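# Load cartons into the flow lane by date

## Task

Put the cartons into the flow lane sorted by date, with the carton bearing the earliest date at the front of the lane.

## Robot and tools

Robots: three identical i2rt Big YAM arms, arm1, arm2 and arm3. Each has six revolute joints, a two-finger gripper and a wrist camera that sits on top of the hand looking toward the fingertips. Reach is about 1.0 m from the joint1 axis. Fixed room cameras: cam_a and cam_b. Wrist cameras: arm1_cam_wrist, arm2_cam_wrist, arm3_cam_wrist.

Frames: one shared scene frame, origin on the floor, +z up, metres. Feet (base_link), each facing its own +x: arm1 at (-1.399, -0.834, 0.768), quat_wxyz (0.518, 0.002, 0.002, -0.855); arm2 at (-0.549, -0.349, 0.753), quat (0.266, -0.006, 0.004, 0.964); arm3 at (0.555, 0.297, 0.850), quat (0.406, 0.001, 0.000, -0.914). Table tops are at z=0.720. The hand point lies between the finger pads, roughly 1 cm behind the tips; the fingers point along hand +z and open along hand y. hand_target is where the hand would be at the joint targets currently held.

Tool move: optional keys arm1, arm2, arm3 and cameras. An arm not named gets nothing new and is shown as "as last shown" with status "not commanded". Each arm's entry may hold:
- joints: absolute targets keyed by name. joint1_rad -2.879 to 2.879 (base yaw, positive counter-clockwise seen from above, 0 points along the foot's +x); joint2_rad 0 to 3.141 (shoulder, 0 is upper arm level pointing back, positive lifts it up then forward); joint3_rad 0 to 3.019 (elbow, 0 folded, positive opens); joint4_rad -1.692 to 1.57 (hand pitch, positive tips fingers up); joint5_rad -1.57 to 1.57 (hand sideways, positive to the arm's right); joint6_rad -2.094 to 2.094 (roll, positive clockwise seen from behind the hand); gripper_m 0 to 0.093 metres of fingertip gap. Done tolerances: ±0.045, ±0.14, ±0.09, ±0.055, ±0.03, ±0.035 rad and ±0.003 m.
- target: a single list of seven numbers [x, y, z, qw, qx, qy, qz], an absolute hand pose in the scene frame (metres, unit quaternion), in the same form the "hand" line prints. The hand travels a straight line from its hand_target toward it. When target is given, joints may only carry gripper_m.
- speed: top path speed in m/s, 0.002 to 0.5, default 0.25; only allowed with target. Rotation is capped at twice that value in rad/s.
Example: {"arm2": {"target": [x, y, z, qw, qx, qy, qz], "speed": 0.2}, "arm3": {"joints": {"gripper_m": 0.06}}}.
cameras: list of names or ["all"]; omitted or null gives all, [] gives none. Unknown keys or names make a call invalid; out-of-range numbers get it refused. After a refusal, the later move, wait and finished_scene calls in the same reply are skipped.

All motions in one action start at once; all hand paths in one action finish together, paced by the slowest. A path lasts 0.5 to 10 s and an action at most 15 s. Each control step limits the commanded pose to within 100 mm and 20 degrees of the measured hand, then solves damped IK, favouring position. Expect the hand to lag, drift, overshoot speed near full stretch, and end a centimetre or more off. Paths ignore obstacles and other arms.

wait: seconds 0 to 10, optional cameras; commands nothing and returns full state. zoom_image: camera name and region [x0, y0, x1, y1] in image pixels (origin top-left, at most 504x504) of that camera's latest image, which must have been in the newest results. read_manual: returns licence text only. finished_scene: scene = current scene number; ends the scene irreversibly, and later calls run in the next scene, whose task is reported in the result.

Result lines: joint_positions, Joint velocities (rad/s, gripper m/s; "within noise" means still), joint torques (drive output including gravity, positive toward larger angle; values 3 and 4 wrap at ±28 N m), hand and hand_target, a "move" line naming each commanded arm with "done" or its worst status, and a "pictures" line giving image order. Statuses: off_target (resting away from target, maybe still pushing); time_out (joint held a short way from where it stopped and still pushing; on_its_own lists those; send the reported position to relax); not_followed (a safety check withheld targets: "joint command not followed" or "pose unreachable"; the arm may keep trying until given new targets); limit_stop_at_motor_heat (resend the target). In on_its_own, "held at" is the target, not the reading.

Gripper: closing on a hard carton reads up to 0.005 m under its width (some read up to 0.002 wider); closing on nothing reads 0.000 to 0.003. To grip firmly command about 0.005 m below the first-contact reading; to release, command well above the reading.

Avoid: knocking cartons off the work area or to the floor, dropping or releasing while moving, slams and hard pushes (the arms never stop on contact). Arms touching each other hard, including one gripper closing on another arm's fingers, ends the scene; the clearance check can be late and ignores fingers, gripper housings and wrist cameras. Stretched or pushing arms heat motors; a MOTOR HOT line warns near 85 °C, and at 100 °C the arm goes limp for 30 to 60 s. Loose items may get brief random pushes. Cameras may be slightly off their calibration; zoom in to read carton dates. The finished arrangement must hold on its own.

Each tool is called after ">>>" by a JSON object that holds its "method" and its "body", one argument or row to a line.

## Session

>>> {"method": "move", "body": {

}}

Scene clock: 0.00 s.
Joint torques (N m): no reading
Heat: arm1: hottest joint1_rad 39 °C; arm2: hottest joint2_rad 40 °C; arm3: hottest joint1_rad 35 °C.
Joint velocities: within noise
arm1.joint_positions: joint1_rad=+0.194 joint2_rad=+0.304 joint3_rad=+1.546 joint4_rad=-1.590 joint5_rad=-0.074 joint6_rad=+0.225 gripper_m=+0.09396
arm1.joint_status: not commanded
arm1.hand: x=-1.3980 y=-0.8742 z=+1.3539 quat_wxyz=(-0.413, -0.697, -0.432, +0.395) (m; scene frame)
arm1.hand_target: x=-1.3971 y=-0.8712 z=+1.3606 quat_wxyz=(-0.419, -0.692, -0.430, +0.401) (m; scene frame)
arm1.hand_status: not commanded
arm2.joint_positions: joint1_rad=+0.324 joint2_rad=+0.267 joint3_rad=+1.656 joint4_rad=-1.577 joint5_rad=-0.025 joint6_rad=+0.557 gripper_m=+0.09396
arm2.joint_status: not commanded
arm2.hand: x=-0.5408 y=-0.3488 z=+1.3788 quat_wxyz=(+0.121, +0.719, -0.287, -0.622) (m; scene frame)
arm2.hand_target: x=-0.5353 y=-0.3500 z=+1.3818 quat_wxyz=(+0.122, +0.714, -0.285, -0.628) (m; scene frame)
arm2.hand_status: not commanded
arm3.joint_positions: joint1_rad=+0.466 joint2_rad=+0.542 joint3_rad=+1.486 joint4_rad=-1.413 joint5_rad=-0.179 joint6_rad=-0.503 gripper_m=+0.09396
arm3.joint_status: not commanded
arm3.hand: x=+0.5364 y=+0.1220 z=+1.4334 quat_wxyz=(-0.274, -0.490, -0.695, +0.450) (m; scene frame)
arm3.hand_target: x=+0.5374 y=+0.1259 z=+1.4420 quat_wxyz=(-0.277, -0.485, -0.691, +0.459) (m; scene frame)
arm3.hand_status: not commanded
pictures: arm1_cam_wrist, arm2_cam_wrist, arm3_cam_wrist, cam_a, cam_b

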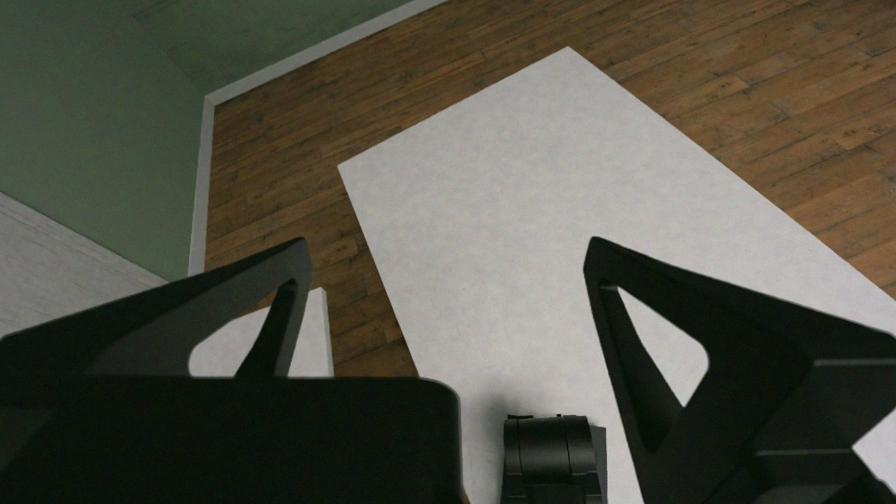

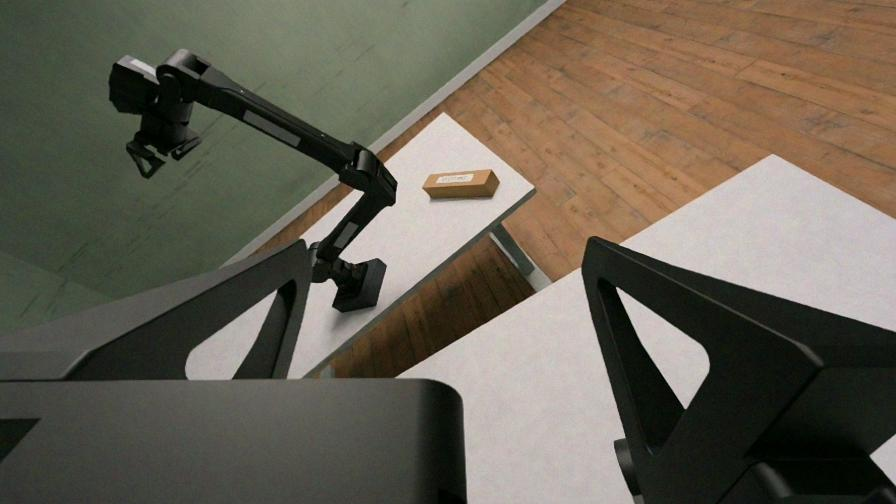

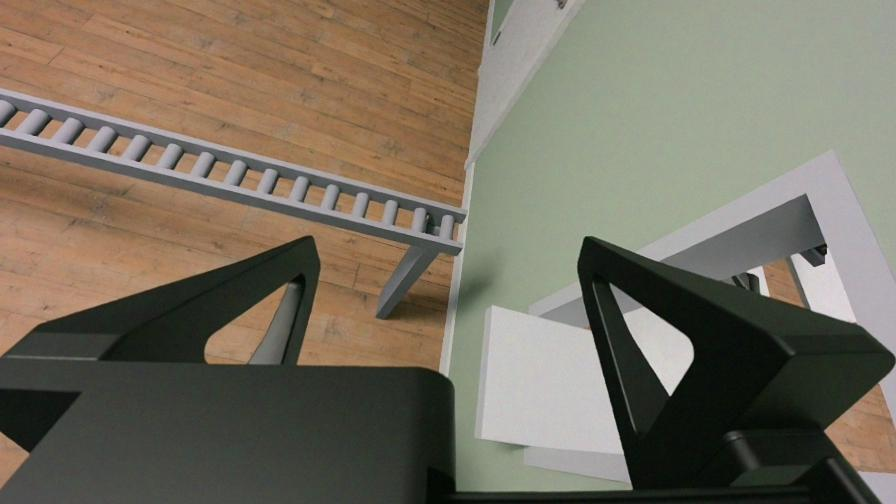

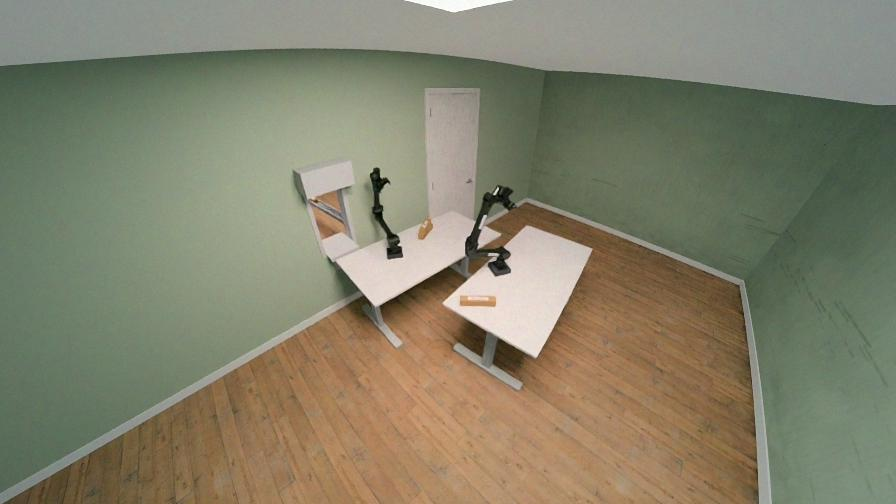

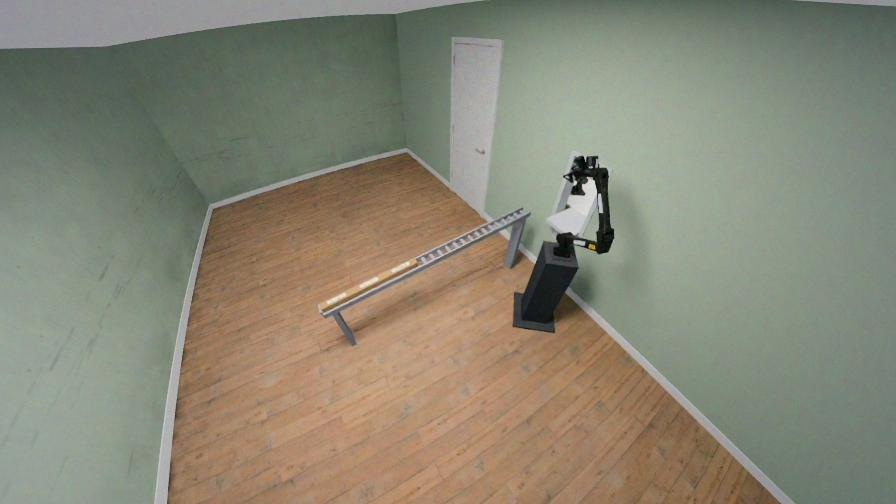

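>>> {"method": "zoom_image", "body": {
  "camera": "cam_a",
  "region": [280, 150, 600, 400]
}}

>>> {"method": "zoom_image", "body": {
  "camera": "cam_b",
  "region": [300, 140, 640, 360]
}}

Scaled by 1.575 from the camera's 896x504 image, which has a finer 1280x720 frame.

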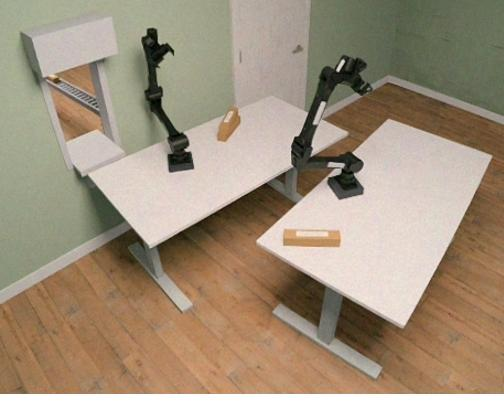

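Scaled by 1.482 from the camera's 896x504 image, which has a finer 1280x720 frame.

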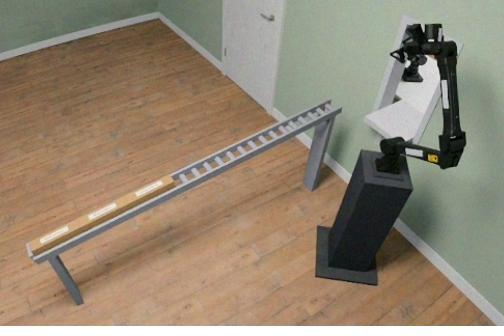

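>>> {"method": "zoom_image", "body": {
  "camera": "arm2_cam_wrist",
  "region": [400, 150, 520, 220]
}}

>>> {"method": "zoom_image", "body": {
  "camera": "cam_a",
  "region": [410, 205, 510, 315]
}}

>>> {"method": "zoom_image", "body": {
  "camera": "cam_b",
  "region": [310, 240, 440, 330]
}}

>>> {"method": "zoom_image", "body": {
  "camera": "cam_b",
  "region": [520, 140, 640, 270]
}}

Scaled by 4.200 from the camera's 896x504 image, which has a finer 1280x720 frame.

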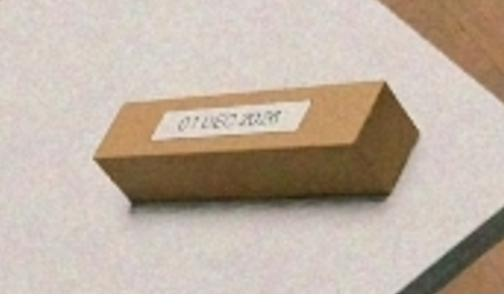

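Scaled by 4.582 from the camera's 896x504 image, which has a finer 1280x720 frame.

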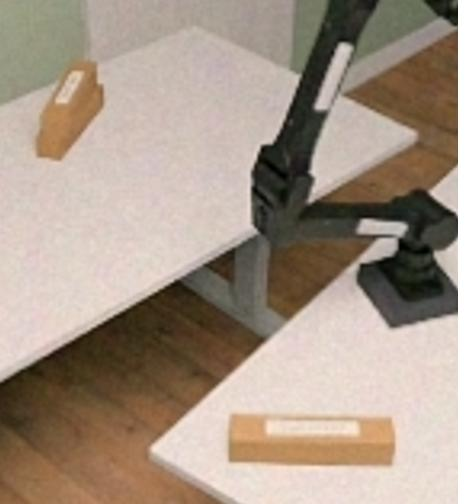

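Scaled by 3.877 from the camera's 896x504 image, which has a finer 1280x720 frame.

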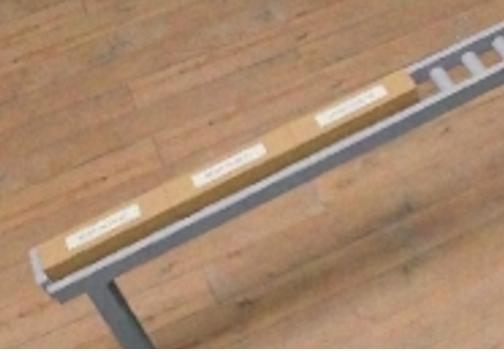

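Scaled by 3.877 from the camera's 896x504 image, which has a finer 1280x720 frame.

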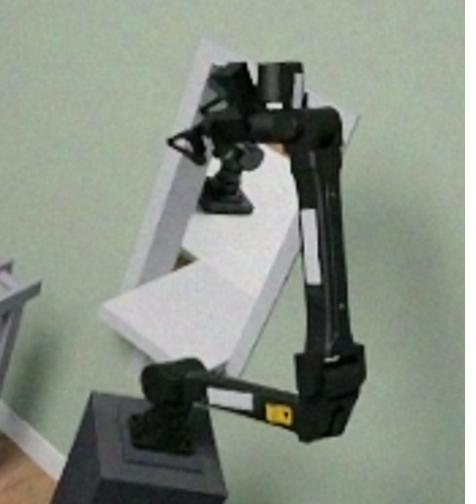

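>>> {"method": "move", "body": {
  "arm1": {"joints": {"joint1_rad": -2.39, "joint2_rad": 1.2, "joint3_rad": 1.9, "joint4_rad": -1.6, "joint5_rad": 0, "joint6_rad": 0}},
  "arm2": {"joints": {"joint1_rad": 2.316, "joint2_rad": 1.2, "joint3_rad": 1.9, "joint4_rad": -1.6, "joint5_rad": 0, "joint6_rad": 0}},
  "arm3": {"joints": {"joint1_rad": 0.65, "joint2_rad": 1.2, "joint3_rad": 1.9, "joint4_rad": -1.3, "joint5_rad": 0, "joint6_rad": 0}}
}}

Scene clock: 86.83 s.
Joint torques (N m): arm1=[-0.38 -7.24 10.88 0.95 -0.02 -0.04] | arm2=[0.56 -5.01 10.86 1.17 0.03 -0.11] | arm3=[1.2 -9.64 13.7 1.87 0.14 0.12]
Heat: arm1: hottest joint1_rad 39 °C; arm2: hottest joint2_rad 41 °C; arm3: hottest joint3_rad 36 °C.
move: arm1 done; arm2 done; arm3 done
Joint velocities: within noise
arm1.joint_positions: joint1_rad=-2.374 joint2_rad=+1.195 joint3_rad=+1.862 joint4_rad=-1.595 joint5_rad=+0.002 joint6_rad=+0.006 gripper_m=+0.09399
arm1.joint_status: all done
arm1.hand: x=-1.5100 y=-0.4593 z=+1.3168 quat_wxyz=(+0.192, -0.757, +0.570, +0.254) (m; scene frame)
arm1.hand_target: x=-1.5043 y=-0.4583 z=+1.3309 quat_wxyz=(+0.202, -0.751, +0.571, +0.263) (m; scene frame)
arm1.hand_status: not commanded
arm2.joint_positions: joint1_rad=+2.307 joint2_rad=+1.191 joint3_rad=+1.877 joint4_rad=-1.592 joint5_rad=-0.001 joint6_rad=+0.010 gripper_m=+0.09398
arm2.joint_status: all done
arm2.hand: x=-0.4774 y=-0.7271 z=+1.3141 quat_wxyz=(+0.261, +0.602, +0.726, -0.207) (m; scene frame)
arm2.hand_target: x=-0.4740 y=-0.7273 z=+1.3197 quat_wxyz=(+0.262, +0.595, +0.730, -0.209) (m; scene frame)
arm2.hand_status: not commanded
arm3.joint_positions: joint1_rad=+0.638 joint2_rad=+1.192 joint3_rad=+1.865 joint4_rad=-1.307 joint5_rad=-0.003 joint6_rad=-0.008 gripper_m=+0.09396
arm3.joint_status: all done
arm3.hand: x=+0.5110 y=-0.1424 z=+1.4499 quat_wxyz=(-0.304, -0.658, -0.603, +0.334) (m; scene frame)
arm3.hand_target: x=+0.5154 y=-0.1442 z=+1.4650 quat_wxyz=(-0.316, -0.652, -0.598, +0.343) (m; scene frame)
arm3.hand_status: not commanded
pictures: arm1_cam_wrist, arm2_cam_wrist, arm3_cam_wrist, cam_a, cam_b
camera_calibration:
arm1_cam_wrist: T_world_to_cam=[[0.95587, 0.293361, -0.0158742, 1.6023], [0.293717, -0.955442, 0.0293574, -0.0362037], [-0.00655452, -0.0327244, -0.999443, 1.41469], [0, 0, 0, 1]] pos_world=[-1.51168, -0.458347, 1.4404]
arm2_cam_wrist: T_world_to_cam=[[-0.982821, -0.18456, -0.00100184, -0.60408], [-0.183933, 0.979897, -0.0772757, 0.734255], [0.0152437, -0.0757638, -0.997009, 1.38524], [0, 0, 0, 1]] pos_world=[-0.479765, -0.726032, 1.43723]
arm3_cam_wrist: T_world_to_cam=[[-0.995318, 0.0959647, -0.0115425, 0.539952], [0.0951036, 0.951001, -0.294199, 0.515325], [-0.0172558, -0.293919, -0.955674, 1.4756], [0, 0, 0, 1]] pos_world=[0.513877, -0.108183, 1.56803]

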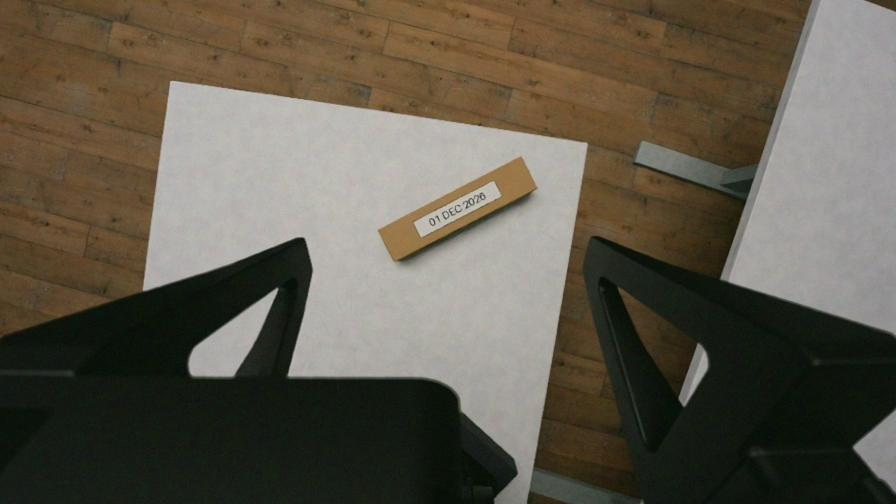

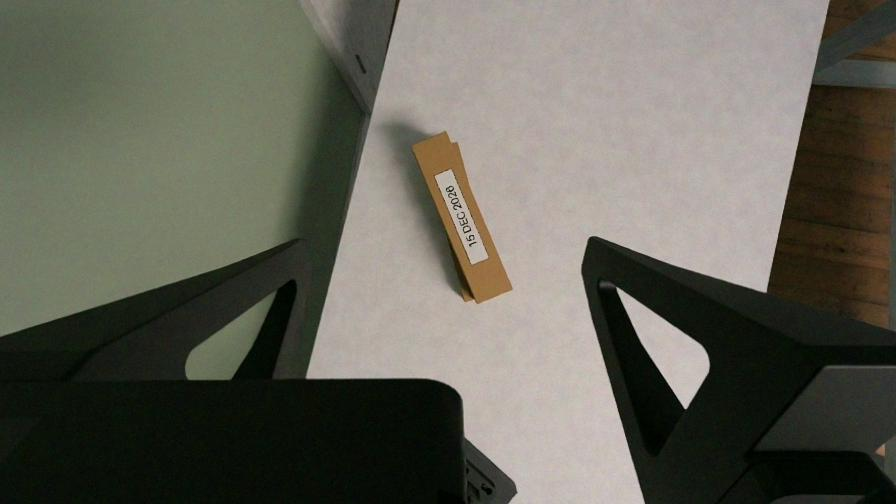

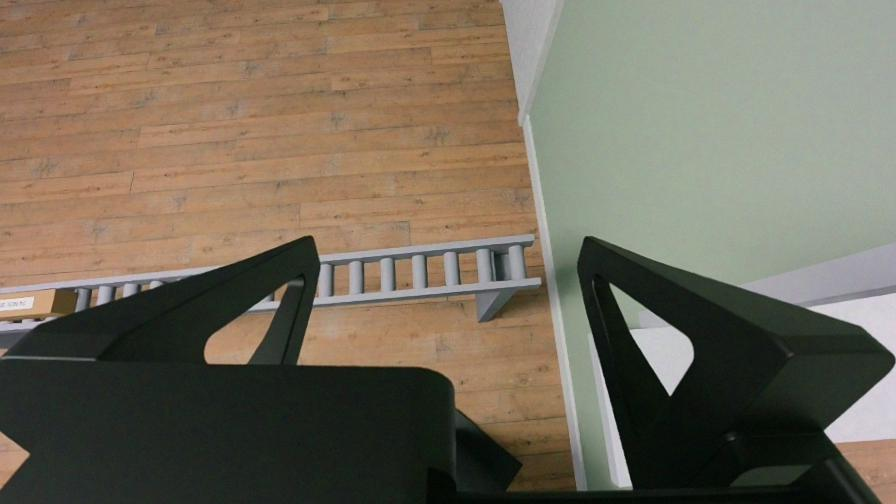

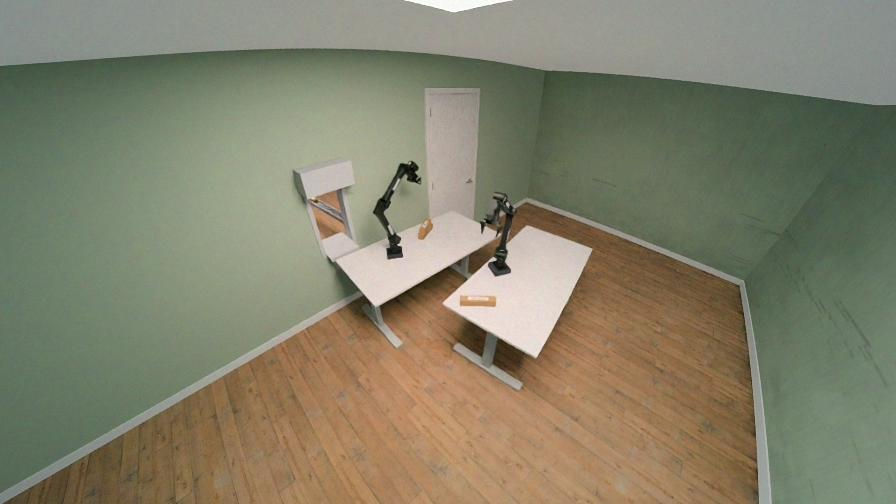

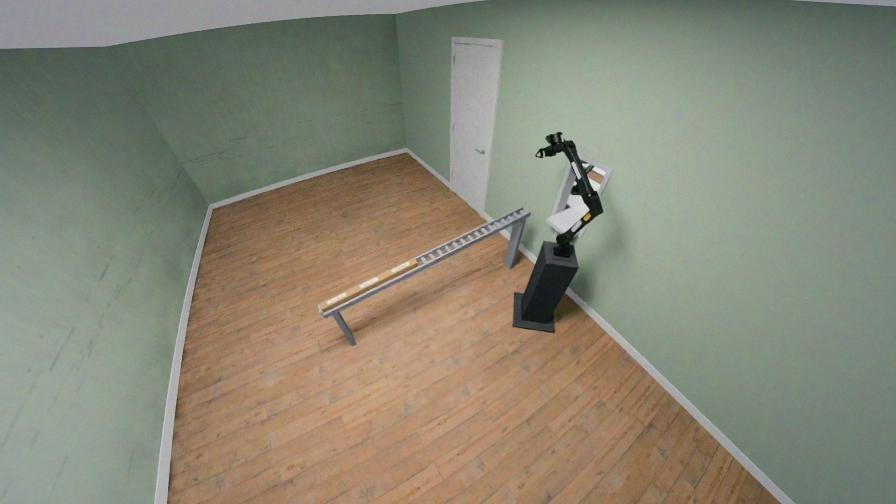

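>>> {"method": "zoom_image", "body": {
  "camera": "arm2_cam_wrist",
  "region": [390, 110, 530, 310]
}}

>>> {"method": "zoom_image", "body": {
  "camera": "arm1_cam_wrist",
  "region": [360, 140, 600, 280]
}}

>>> {"method": "zoom_image", "body": {
  "camera": "arm3_cam_wrist",
  "region": [0, 220, 240, 360]
}}

>>> {"method": "zoom_image", "body": {
  "camera": "arm3_cam_wrist",
  "region": [290, 200, 600, 350]
}}

Scaled by 2.520 from the camera's 896x504 image, which has a finer 1280x720 frame.

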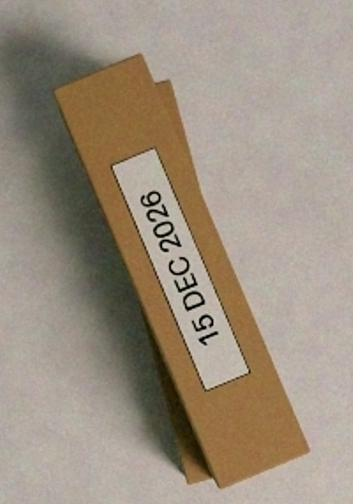

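Scaled by 2.100 from the camera's 896x504 image, which has a finer 1280x720 frame.

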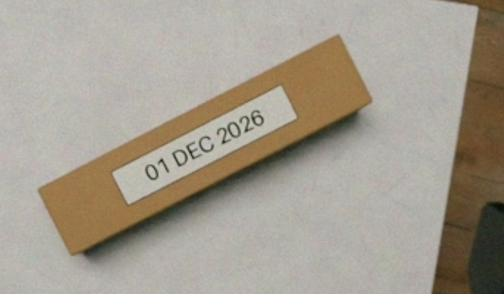

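Scaled by 2.100 from the camera's 896x504 image, which has a finer 1280x720 frame.

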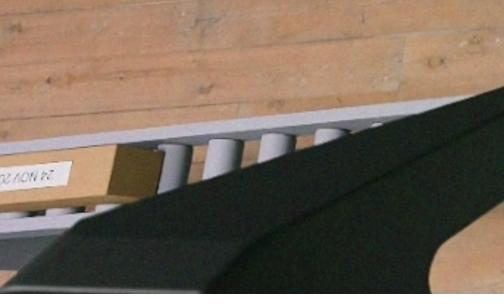

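Scaled by 1.626 from the camera's 896x504 image, which has a finer 1280x720 frame.

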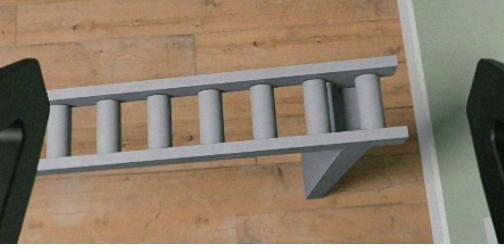

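>>> {"method": "move", "body": {
  "arm1": {"joints": {"joint1_rad": -2.377, "joint2_rad": 1.55, "joint3_rad": 1.196, "joint4_rad": -1.216, "joint5_rad": 0, "joint6_rad": 1.087, "gripper_m": 0.093}},
  "arm2": {"joints": {"joint1_rad": -1.9, "joint2_rad": 0.9, "joint3_rad": 1.6, "joint4_rad": -0.9, "joint5_rad": 0, "joint6_rad": 0}},
  "arm3": {"joints": {"joint1_rad": -0.066, "joint2_rad": 1.2, "joint3_rad": 1.9, "joint4_rad": -1.6, "joint5_rad": 0, "joint6_rad": 0}}
}}

Scene clock: 139.90 s.
Joint torques (N m): arm1=[0.56 -13.51 8.51 0.5 0.11 0.13] | arm2=[-3.6 2.37 9.32 2.71 1.35 -0.11] | arm3=[-0.62 -8.7 13.24 1.06 0.08 0.11]
Heat: arm1: hottest joint3_rad 42 °C; arm2: hottest joint3_rad 42 °C; arm3: hottest joint3_rad 44 °C.
move: arm1 done; arm2 time_out; arm3 done
Joint velocities: within noise
arm1.joint_positions: joint1_rad=-2.374 joint2_rad=+1.546 joint3_rad=+1.192 joint4_rad=-1.227 joint5_rad=+0.001 joint6_rad=+1.078 gripper_m=+0.09310
arm1.joint_status: all done
arm1.hand: x=-1.5212 y=-0.4162 z=+0.9019 quat_wxyz=(+0.002, -0.379, +0.925, -0.004) (m; scene frame)
arm1.hand_target: x=-1.5215 y=-0.4117 z=+0.9018 quat_wxyz=(+0.002, -0.374, +0.927, +0.002) (m; scene frame)
arm1.hand_status: not commanded
arm2.joint_positions: joint1_rad=-1.850 joint2_rad=+0.866 joint3_rad=+1.600 joint4_rad=-0.915 joint5_rad=-0.033 joint6_rad=+0.009 gripper_m=+0.09395
arm2.joint_status: joint1_rad time_out (moved -4.157 of -4.207); joint5_rad time_out (moved -0.032 of +0.001); the others done
arm2.on_its_own: joint1_rad reads -1.850 and still pushes toward -1.900 since a time_out; joint5_rad reads -0.033 and still pushes toward +0.000 since a time_out
arm2.hand: x=-0.3003 y=-0.0959 z=+1.4271 quat_wxyz=(-0.592, +0.293, -0.710, -0.244) (m; scene frame)
arm2.hand_target: x=-0.2700 y=-0.1010 z=+1.4193 quat_wxyz=(-0.596, +0.271, -0.725, -0.212) (m; scene frame)
arm2.hand_status: not commanded
arm3.joint_positions: joint1_rad=-0.055 joint2_rad=+1.192 joint3_rad=+1.865 joint4_rad=-1.591 joint5_rad=-0.001 joint6_rad=-0.007 gripper_m=+0.09397
arm3.joint_status: all done
arm3.hand: x=+0.2740 y=+0.0210 z=+1.3998 quat_wxyz=(-0.122, -0.875, -0.364, +0.296) (m; scene frame)
arm3.hand_target: x=+0.2710 y=+0.0241 z=+1.4110 quat_wxyz=(-0.124, -0.875, -0.355, +0.304) (m; scene frame)
arm3.hand_status: not commanded
pictures: arm1_cam_wrist, arm2_cam_wrist, arm3_cam_wrist, cam_a, cam_b
camera_calibration:
arm1_cam_wrist: T_world_to_cam=[[0.704894, -0.70912, -0.0165444, 0.795288], [-0.545776, -0.557126, 0.62589, -1.62885], [-0.453049, -0.432157, -0.779736, -0.0422831], [0, 0, 0, 1]] pos_world=[-1.46874, -0.361793, 0.999669]
arm2_cam_wrist: T_world_to_cam=[[0.696662, -0.717369, 0.00666479, 0.12893], [-0.502634, -0.494712, -0.708957, 0.82137], [0.51188, 0.490553, -0.705221, 1.33009], [0, 0, 0, 1]] pos_world=[-0.357819, -0.153649, 1.51946]
arm3_cam_wrist: T_world_to_cam=[[-0.70029, 0.713798, -0.0092954, 0.19085], [0.713853, 0.700172, -0.0131858, -0.189985], [-0.00290358, -0.0158694, -0.99987, 1.52371], [0, 0, 0, 1]] pos_world=[0.273696, 0.0209743, 1.52278]

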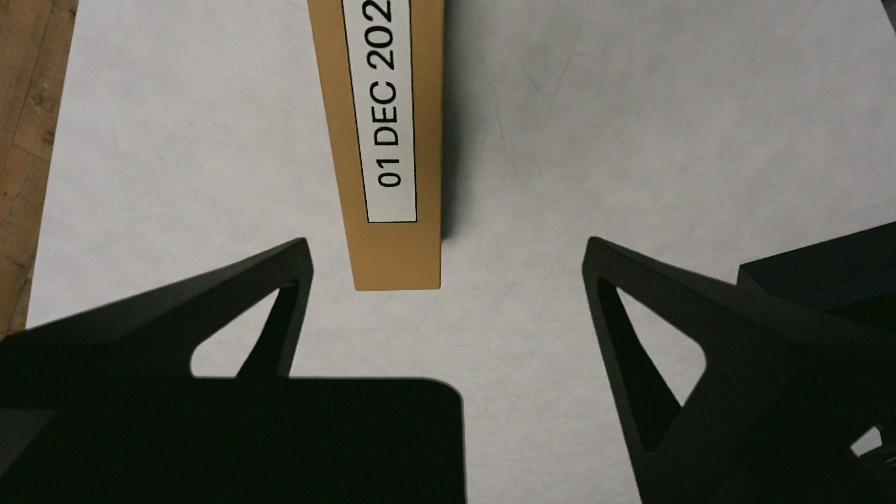

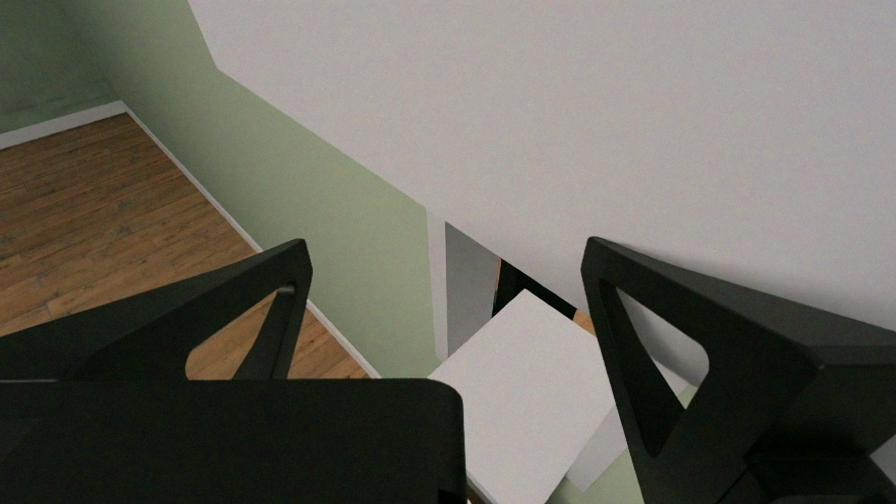

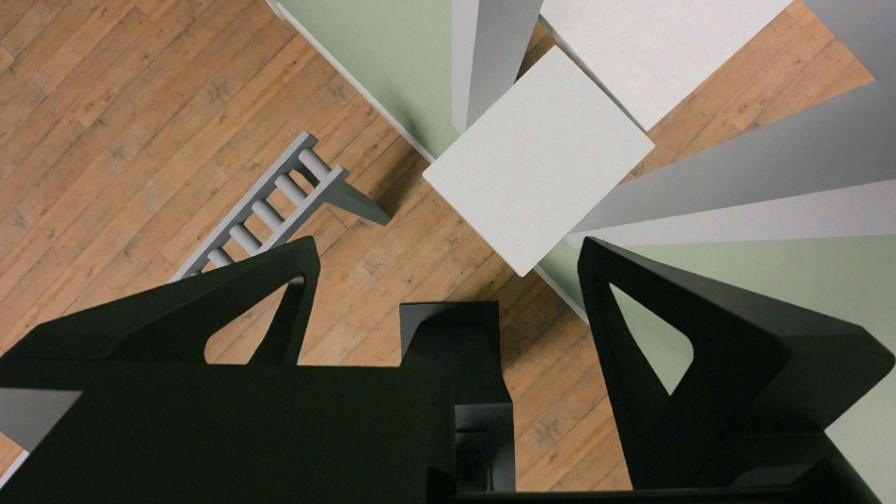

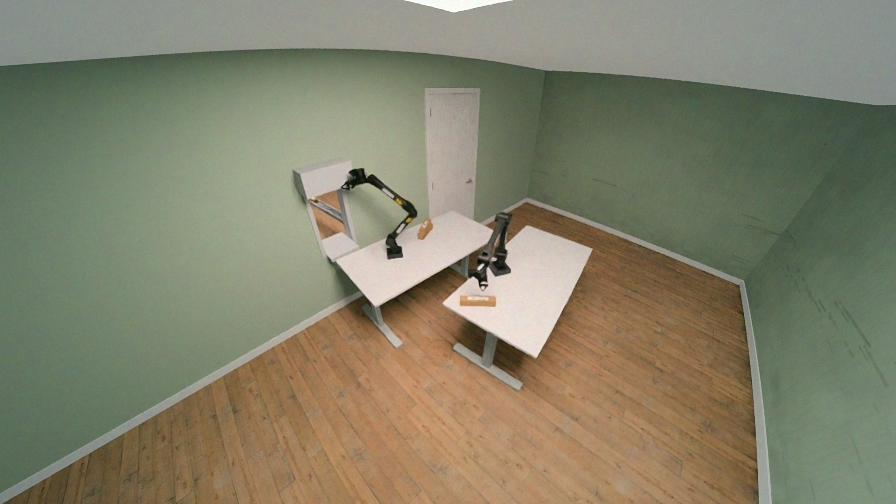

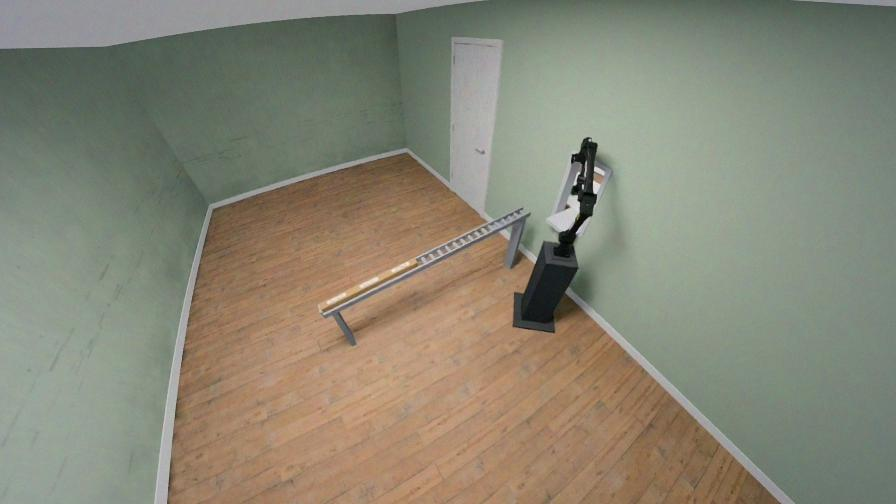

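>>> {"method": "move", "body": {
  "arm2": {"joints": {"joint1_rad": -1.6, "joint5_rad": 0}},
  "cameras": ["arm2_cam_wrist", "cam_a"]
}}

Scene clock: 144.70 s.
Joint torques (N m): arm1=[0.62 -13.39 8.54 0.51 0.12 0.14] | arm2=[0.56 -1.79 9.65 2.69 0.03 -0.11] | arm3=[-0.79 -8.94 13.29 1.07 0.08 0.14]
Heat: arm1: hottest joint3_rad 42 °C; arm2: hottest joint3_rad 42 °C; arm3: hottest joint3_rad 44 °C.
move: arm2 done
Joint velocities: within noise
arm1, arm3: as last shown
arm2.joint_positions: joint1_rad=-1.610 joint2_rad=+0.904 joint3_rad=+1.600 joint4_rad=-0.914 joint5_rad=-0.001 joint6_rad=+0.009 gripper_m=+0.09395
arm2.joint_status: all done
arm2.hand: x=-0.3501 y=-0.0281 z=+1.4130 quat_wxyz=(-0.550, +0.373, -0.686, -0.295) (m; scene frame)
arm2.hand_target: x=-0.3537 y=-0.0274 z=+1.4176 quat_wxyz=(-0.556, +0.377, -0.678, -0.298) (m; scene frame)
arm2.hand_status: not commanded
pictures: arm2_cam_wrist, cam_a
camera_calibration:
arm2_cam_wrist: T_world_to_cam=[[0.830606, -0.55672, 0.0125569, 0.255476], [-0.4012, -0.613909, -0.679819, 0.810866], [0.386177, 0.559624, -0.733272, 1.31002], [0, 0, 0, 1]] pos_world=[-0.392782, -0.093093, 1.50864]

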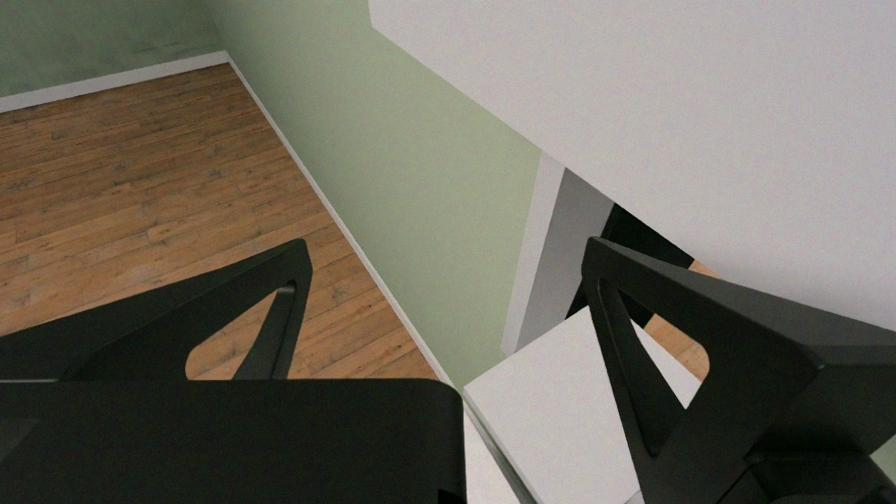

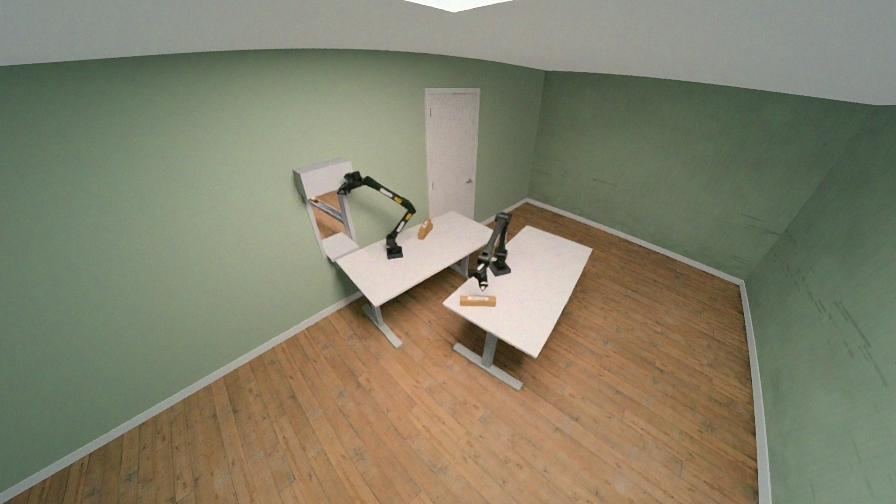

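>>> {"method": "zoom_image", "body": {
  "camera": "arm3_cam_wrist",
  "region": [160, 110, 420, 290]
}}

>>> {"method": "zoom_image", "body": {
  "camera": "arm3_cam_wrist",
  "region": [400, 0, 896, 300]
}}

This scene's latest camera images include none from arm3_cam_wrist. They are from: arm2_cam_wrist, cam_a. arm3_cam_wrist's image comes with the result of a call that names it in "cameras".

This scene's latest camera images include none from arm3_cam_wrist. They are from: arm2_cam_wrist, cam_a. arm3_cam_wrist's image comes with the result of a call that names it in "cameras".

>>> {"method": "move", "body": {
  "arm1": {"target": [-1.518, -0.367, 0.88, 0, -0.374, 0.9275, 0], "speed": 0.15},
  "cameras": ["arm1_cam_wrist", "arm3_cam_wrist"]
}}

>>> {"method": "zoom_image", "body": {
  "camera": "arm3_cam_wrist",
  "region": [160, 110, 420, 290]
}}

>>> {"method": "zoom_image", "body": {
  "camera": "arm3_cam_wrist",
  "region": [396, 0, 896, 300]
}}

Scene clock: 197.17 s.
Joint torques (N m): arm1=[-0.32 -15.09 11.54 0.32 0.07 -0.07] | arm2=[0.5 -1.85 9.61 2.7 0.03 -0.11] | arm3=[-0.73 -8.94 13.31 1.09 0.07 0.13]
Heat: arm1: hottest joint2_rad 40 °C; arm2: hottest joint3_rad 44 °C; arm3: hottest joint3_rad 45 °C.
move: arm1 off_target
Joint velocities: within noise
arm1.joint_positions: joint1_rad=-2.397 joint2_rad=+1.670 joint3_rad=+1.241 joint4_rad=-1.198 joint5_rad=-0.001 joint6_rad=+1.063 gripper_m=+0.09310
arm1.joint_status: not commanded
arm1.hand: x=-1.5184 y=-0.3898 z=+0.8661 quat_wxyz=(-0.002, -0.376, +0.926, -0.026) (m; scene frame)
arm1.hand_target: x=-1.5176 y=-0.3680 z=+0.8805 quat_wxyz=(+0.000, -0.374, +0.927, +0.000) (m; scene frame)
arm1.hand_status: off_target (0.027 m and 3.0 deg from the pose sent, 0.054 m and 0.8 deg at the start)
arm2, arm3: as last shown
pictures: arm1_cam_wrist, arm3_cam_wrist
camera_calibration:
arm1_cam_wrist: T_world_to_cam=[[0.699772, -0.714044, 0.0214376, 0.769004], [-0.555626, -0.525169, 0.644575, -1.60886], [-0.448997, -0.462967, -0.76424, -0.0768042], [0, 0, 0, 1]] pos_world=[-1.46654, -0.331377, 0.961848]
arm3_cam_wrist: T_world_to_cam=[[-0.70029, 0.713798, -0.0092954, 0.19085], [0.713853, 0.700172, -0.0131858, -0.189985], [-0.00290358, -0.0158694, -0.99987, 1.52371], [0, 0, 0, 1]] pos_world=[0.273696, 0.0209743, 1.52278]

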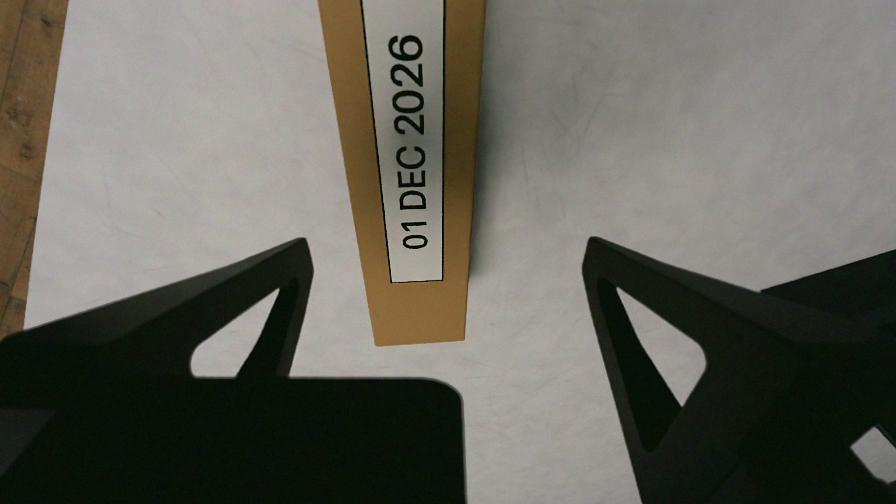

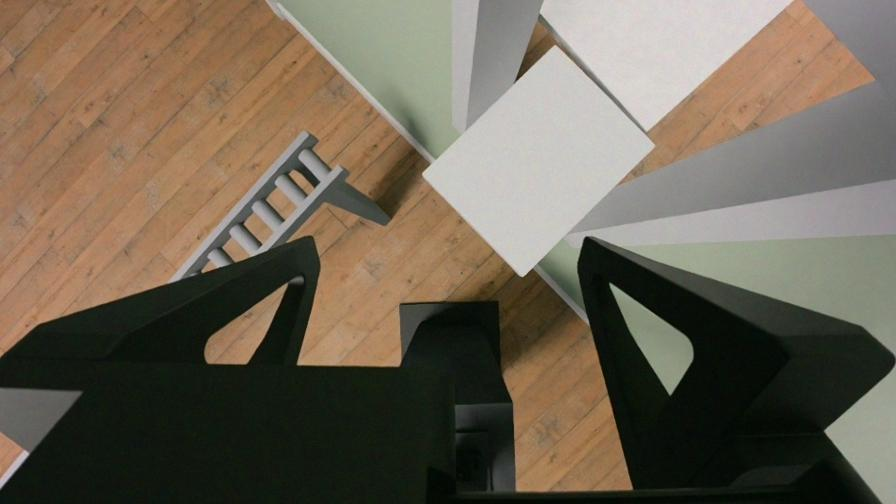

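Scaled by 1.938 from the camera's 896x504 image, which has a finer 1280x720 frame.

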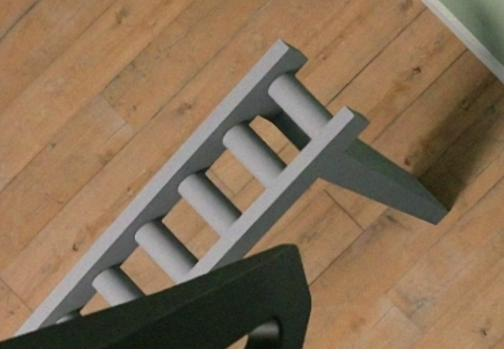

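Scaled by 1.008 from the camera's 896x504 image, which has a finer 1280x720 frame.

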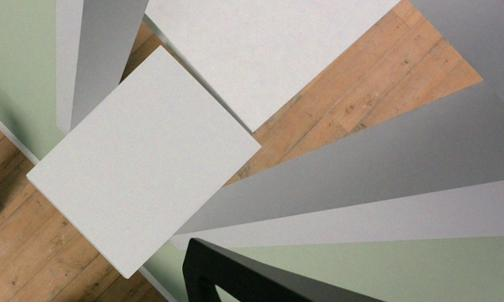

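>>> {"method": "move", "body": {
  "arm1": {"target": [-1.515, -0.345, 0.80, 0, -0.374, 0.9275, 0], "speed": 0.3},
  "cameras": ["arm1_cam_wrist"]
}}

Scene clock: 216.67 s.
Joint torques (N m): arm1=[-0.38 -17.67 8.24 0.46 0.09 -0.04] | arm2=[0.56 -1.85 9.61 2.69 0.03 -0.11] | arm3=[-0.73 -8.82 13.27 0.95 0.09 0.13]
Heat: arm1: hottest joint3_rad 41 °C; arm2: hottest joint3_rad 45 °C; arm3: hottest joint3_rad 46 °C.
move: arm1 off_target
Joint velocities: within noise
arm1.joint_positions: joint1_rad=-2.411 joint2_rad=+1.824 joint3_rad=+1.241 joint4_rad=-1.021 joint5_rad=-0.002 joint6_rad=+1.047 gripper_m=+0.09310
arm1.joint_status: not commanded
arm1.hand: x=-1.5199 y=-0.3559 z=+0.7942 quat_wxyz=(-0.001, -0.377, +0.926, -0.014) (m; scene frame)
arm1.hand_target: x=-1.5148 y=-0.3453 z=+0.8000 quat_wxyz=(+0.000, -0.374, +0.927, +0.000) (m; scene frame)
arm1.hand_status: off_target (0.013 m and 1.6 deg from the pose sent, 0.080 m and 3.0 deg at the start)
arm2, arm3: as last shown
pictures: arm1_cam_wrist
camera_calibration:
arm1_cam_wrist: T_world_to_cam=[[0.701033, -0.713129, 0.000339513, 0.814778], [-0.550249, -0.540613, 0.636367, -1.53639], [-0.453628, -0.446301, -0.771386, -0.112099], [0, 0, 0, 1]] pos_world=[-1.46744, -0.299583, 0.890962]

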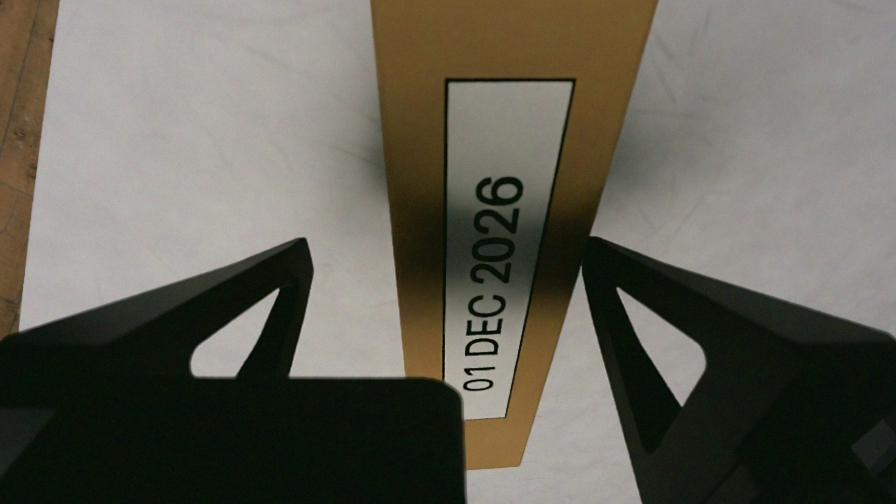

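>>> {"method": "move", "body": {
  "arm1": {"target": [-1.517, -0.369, 0.83, 0, -0.374, 0.9275, 0], "speed": 0.3},
  "cameras": ["arm1_cam_wrist"]
}}

Scene clock: 229.30 s.
Joint torques (N m): arm1=[0.79 -16.38 7.66 -0.24 0.08 0.11] | arm2=[0.56 -1.9 9.62 2.7 0.03 -0.1] | arm3=[-0.91 -8.88 13.29 1.01 0.08 0.15]
Heat: arm1: hottest joint3_rad 40 °C; arm2: hottest joint3_rad 45 °C; arm3: hottest joint3_rad 46 °C.
move: arm1 done
Joint velocities: within noise
arm1.joint_positions: joint1_rad=-2.411 joint2_rad=+1.736 joint3_rad=+1.213 joint4_rad=-1.052 joint5_rad=-0.002 joint6_rad=+1.046 gripper_m=+0.09310
arm1.joint_status: not commanded
arm1.hand: x=-1.5170 y=-0.3680 z=+0.8263 quat_wxyz=(+0.001, -0.377, +0.926, +0.000) (m; scene frame)
arm1.hand_target: x=-1.5169 y=-0.3691 z=+0.8299 quat_wxyz=(+0.000, -0.374, +0.927, +0.000) (m; scene frame)
arm1.hand_status: done (0.004 m and 0.4 deg from the pose sent, 0.038 m and 1.6 deg at the start)
arm2, arm3: as last shown
pictures: arm1_cam_wrist
camera_calibration:
arm1_cam_wrist: T_world_to_cam=[[0.701297, -0.712448, -0.0245086, 0.825175], [-0.5453, -0.558275, 0.625281, -1.55161], [-0.459163, -0.425143, -0.780015, -0.0850476], [0, 0, 0, 1]] pos_world=[-1.46384, -0.314488, 0.924077]

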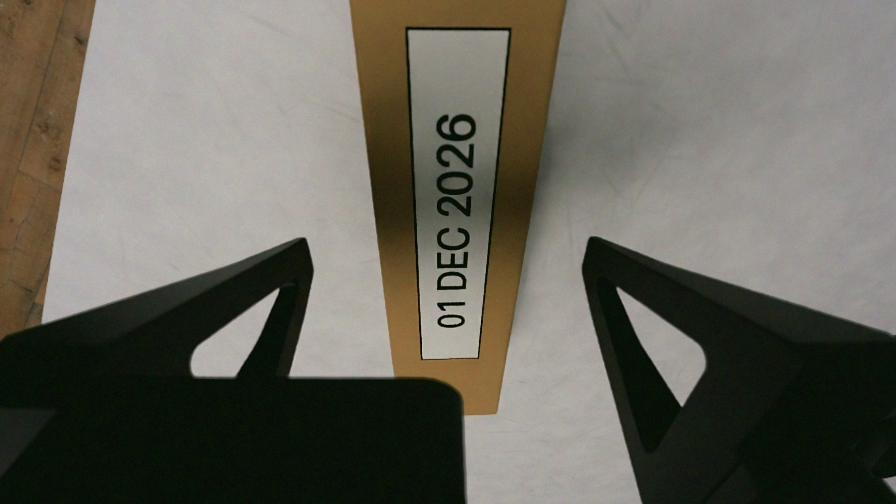

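>>> {"method": "move", "body": {
  "arm1": {"target": [-1.522, -0.377, 0.757, 0, -0.374, 0.9275, 0], "speed": 0.2},
  "cameras": ["arm1_cam_wrist"]
}}

Scene clock: 235.67 s.
Joint torques (N m): arm1=[1.96 -16.03 7.2 0.47 0.08 0.13] | arm2=[0.56 -1.96 9.61 2.7 0.03 -0.11] | arm3=[-0.79 -8.59 13.35 1.05 0.08 0.13]
Heat: arm1: hottest joint3_rad 40 °C; arm2: hottest joint3_rad 45 °C; arm3: hottest joint3_rad 46 °C.
move: arm1 done
Joint velocities: within noise
arm1.joint_positions: joint1_rad=-2.411 joint2_rad=+1.825 joint3_rad=+1.114 joint4_rad=-0.884 joint5_rad=-0.002 joint6_rad=+1.059 gripper_m=+0.09310
arm1.joint_status: not commanded
arm1.hand: x=-1.5133 y=-0.3819 z=+0.7548 quat_wxyz=(-0.001, -0.371, +0.928, -0.010) (m; scene frame)
arm1.hand_target: x=-1.5219 y=-0.3772 z=+0.7571 quat_wxyz=(+0.000, -0.374, +0.927, +0.000) (m; scene frame)
arm1.hand_status: done (0.010 m and 1.2 deg from the pose sent, 0.070 m and 0.4 deg at the start)
arm2, arm3: as last shown
pictures: arm1_cam_wrist
camera_calibration:
arm1_cam_wrist: T_world_to_cam=[[0.692561, -0.721324, -0.00719452, 0.78137], [-0.554966, -0.539155, 0.633502, -1.52616], [-0.460839, -0.434746, -0.773708, -0.155847], [0, 0, 0, 1]] pos_world=[-1.45993, -0.32697, 0.851867]

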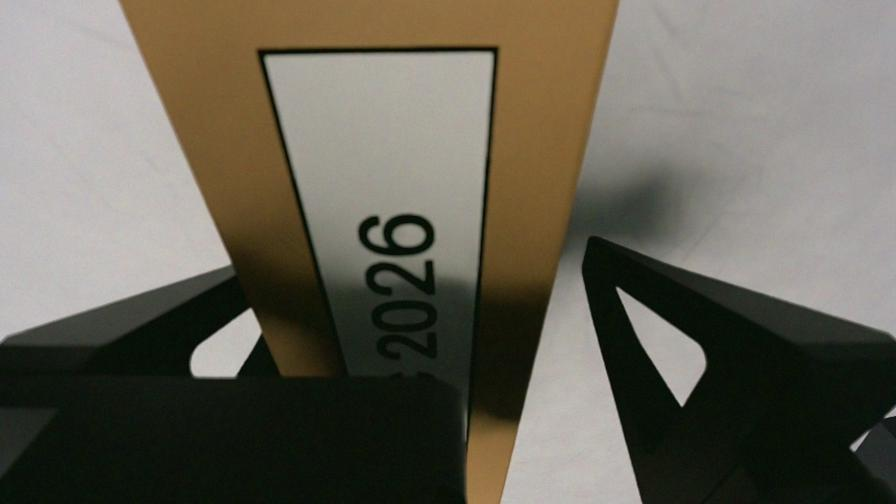

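>>> {"method": "move", "body": {
  "arm1": {"joints": {"gripper_m": 0.057}},
  "cameras": ["arm1_cam_wrist"]
}}

Scene clock: 239.57 s.
Joint torques (N m): arm1=[1.85 -16.15 7.1 0.28 0.19 0.12] | arm2=[0.5 -1.9 9.61 2.69 0.03 -0.11] | arm3=[-0.79 -8.94 13.26 1.1 0.07 0.13]
Heat: arm1: hottest joint3_rad 40 °C; arm2: hottest joint3_rad 45 °C; arm3: hottest joint3_rad 46 °C.
move: arm1 off_target
Joint velocities: within noise
arm1.joint_positions: joint1_rad=-2.411 joint2_rad=+1.825 joint3_rad=+1.114 joint4_rad=-0.879 joint5_rad=-0.005 joint6_rad=+1.060 gripper_m=+0.06054
arm1.joint_status: gripper_m off_target (ended at +0.06057, target +0.05700)
arm1.hand: x=-1.5141 y=-0.3806 z=+0.7548 quat_wxyz=(-0.001, -0.371, +0.929, -0.007) (m; scene frame)
arm1.hand_target: x=-1.5219 y=-0.3772 z=+0.7571 quat_wxyz=(+0.000, -0.374, +0.927, +0.000) (m; scene frame)
arm1.hand_status: not commanded
arm2, arm3: as last shown
pictures: arm1_cam_wrist
camera_calibration:
arm1_cam_wrist: T_world_to_cam=[[0.691417, -0.722334, -0.0132741, 0.785263], [-0.553549, -0.541484, 0.632755, -1.52401], [-0.464248, -0.43015, -0.774238, -0.158702], [0, 0, 0, 1]] pos_world=[-1.46023, -0.326269, 0.851873]

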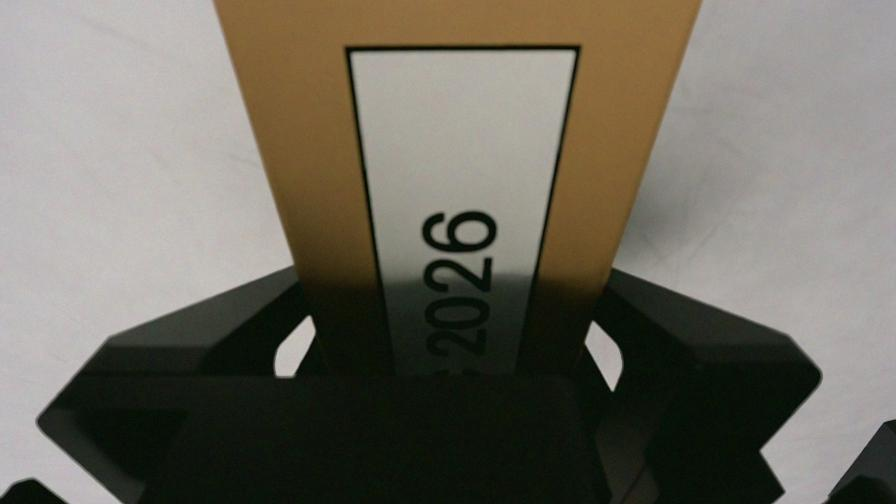

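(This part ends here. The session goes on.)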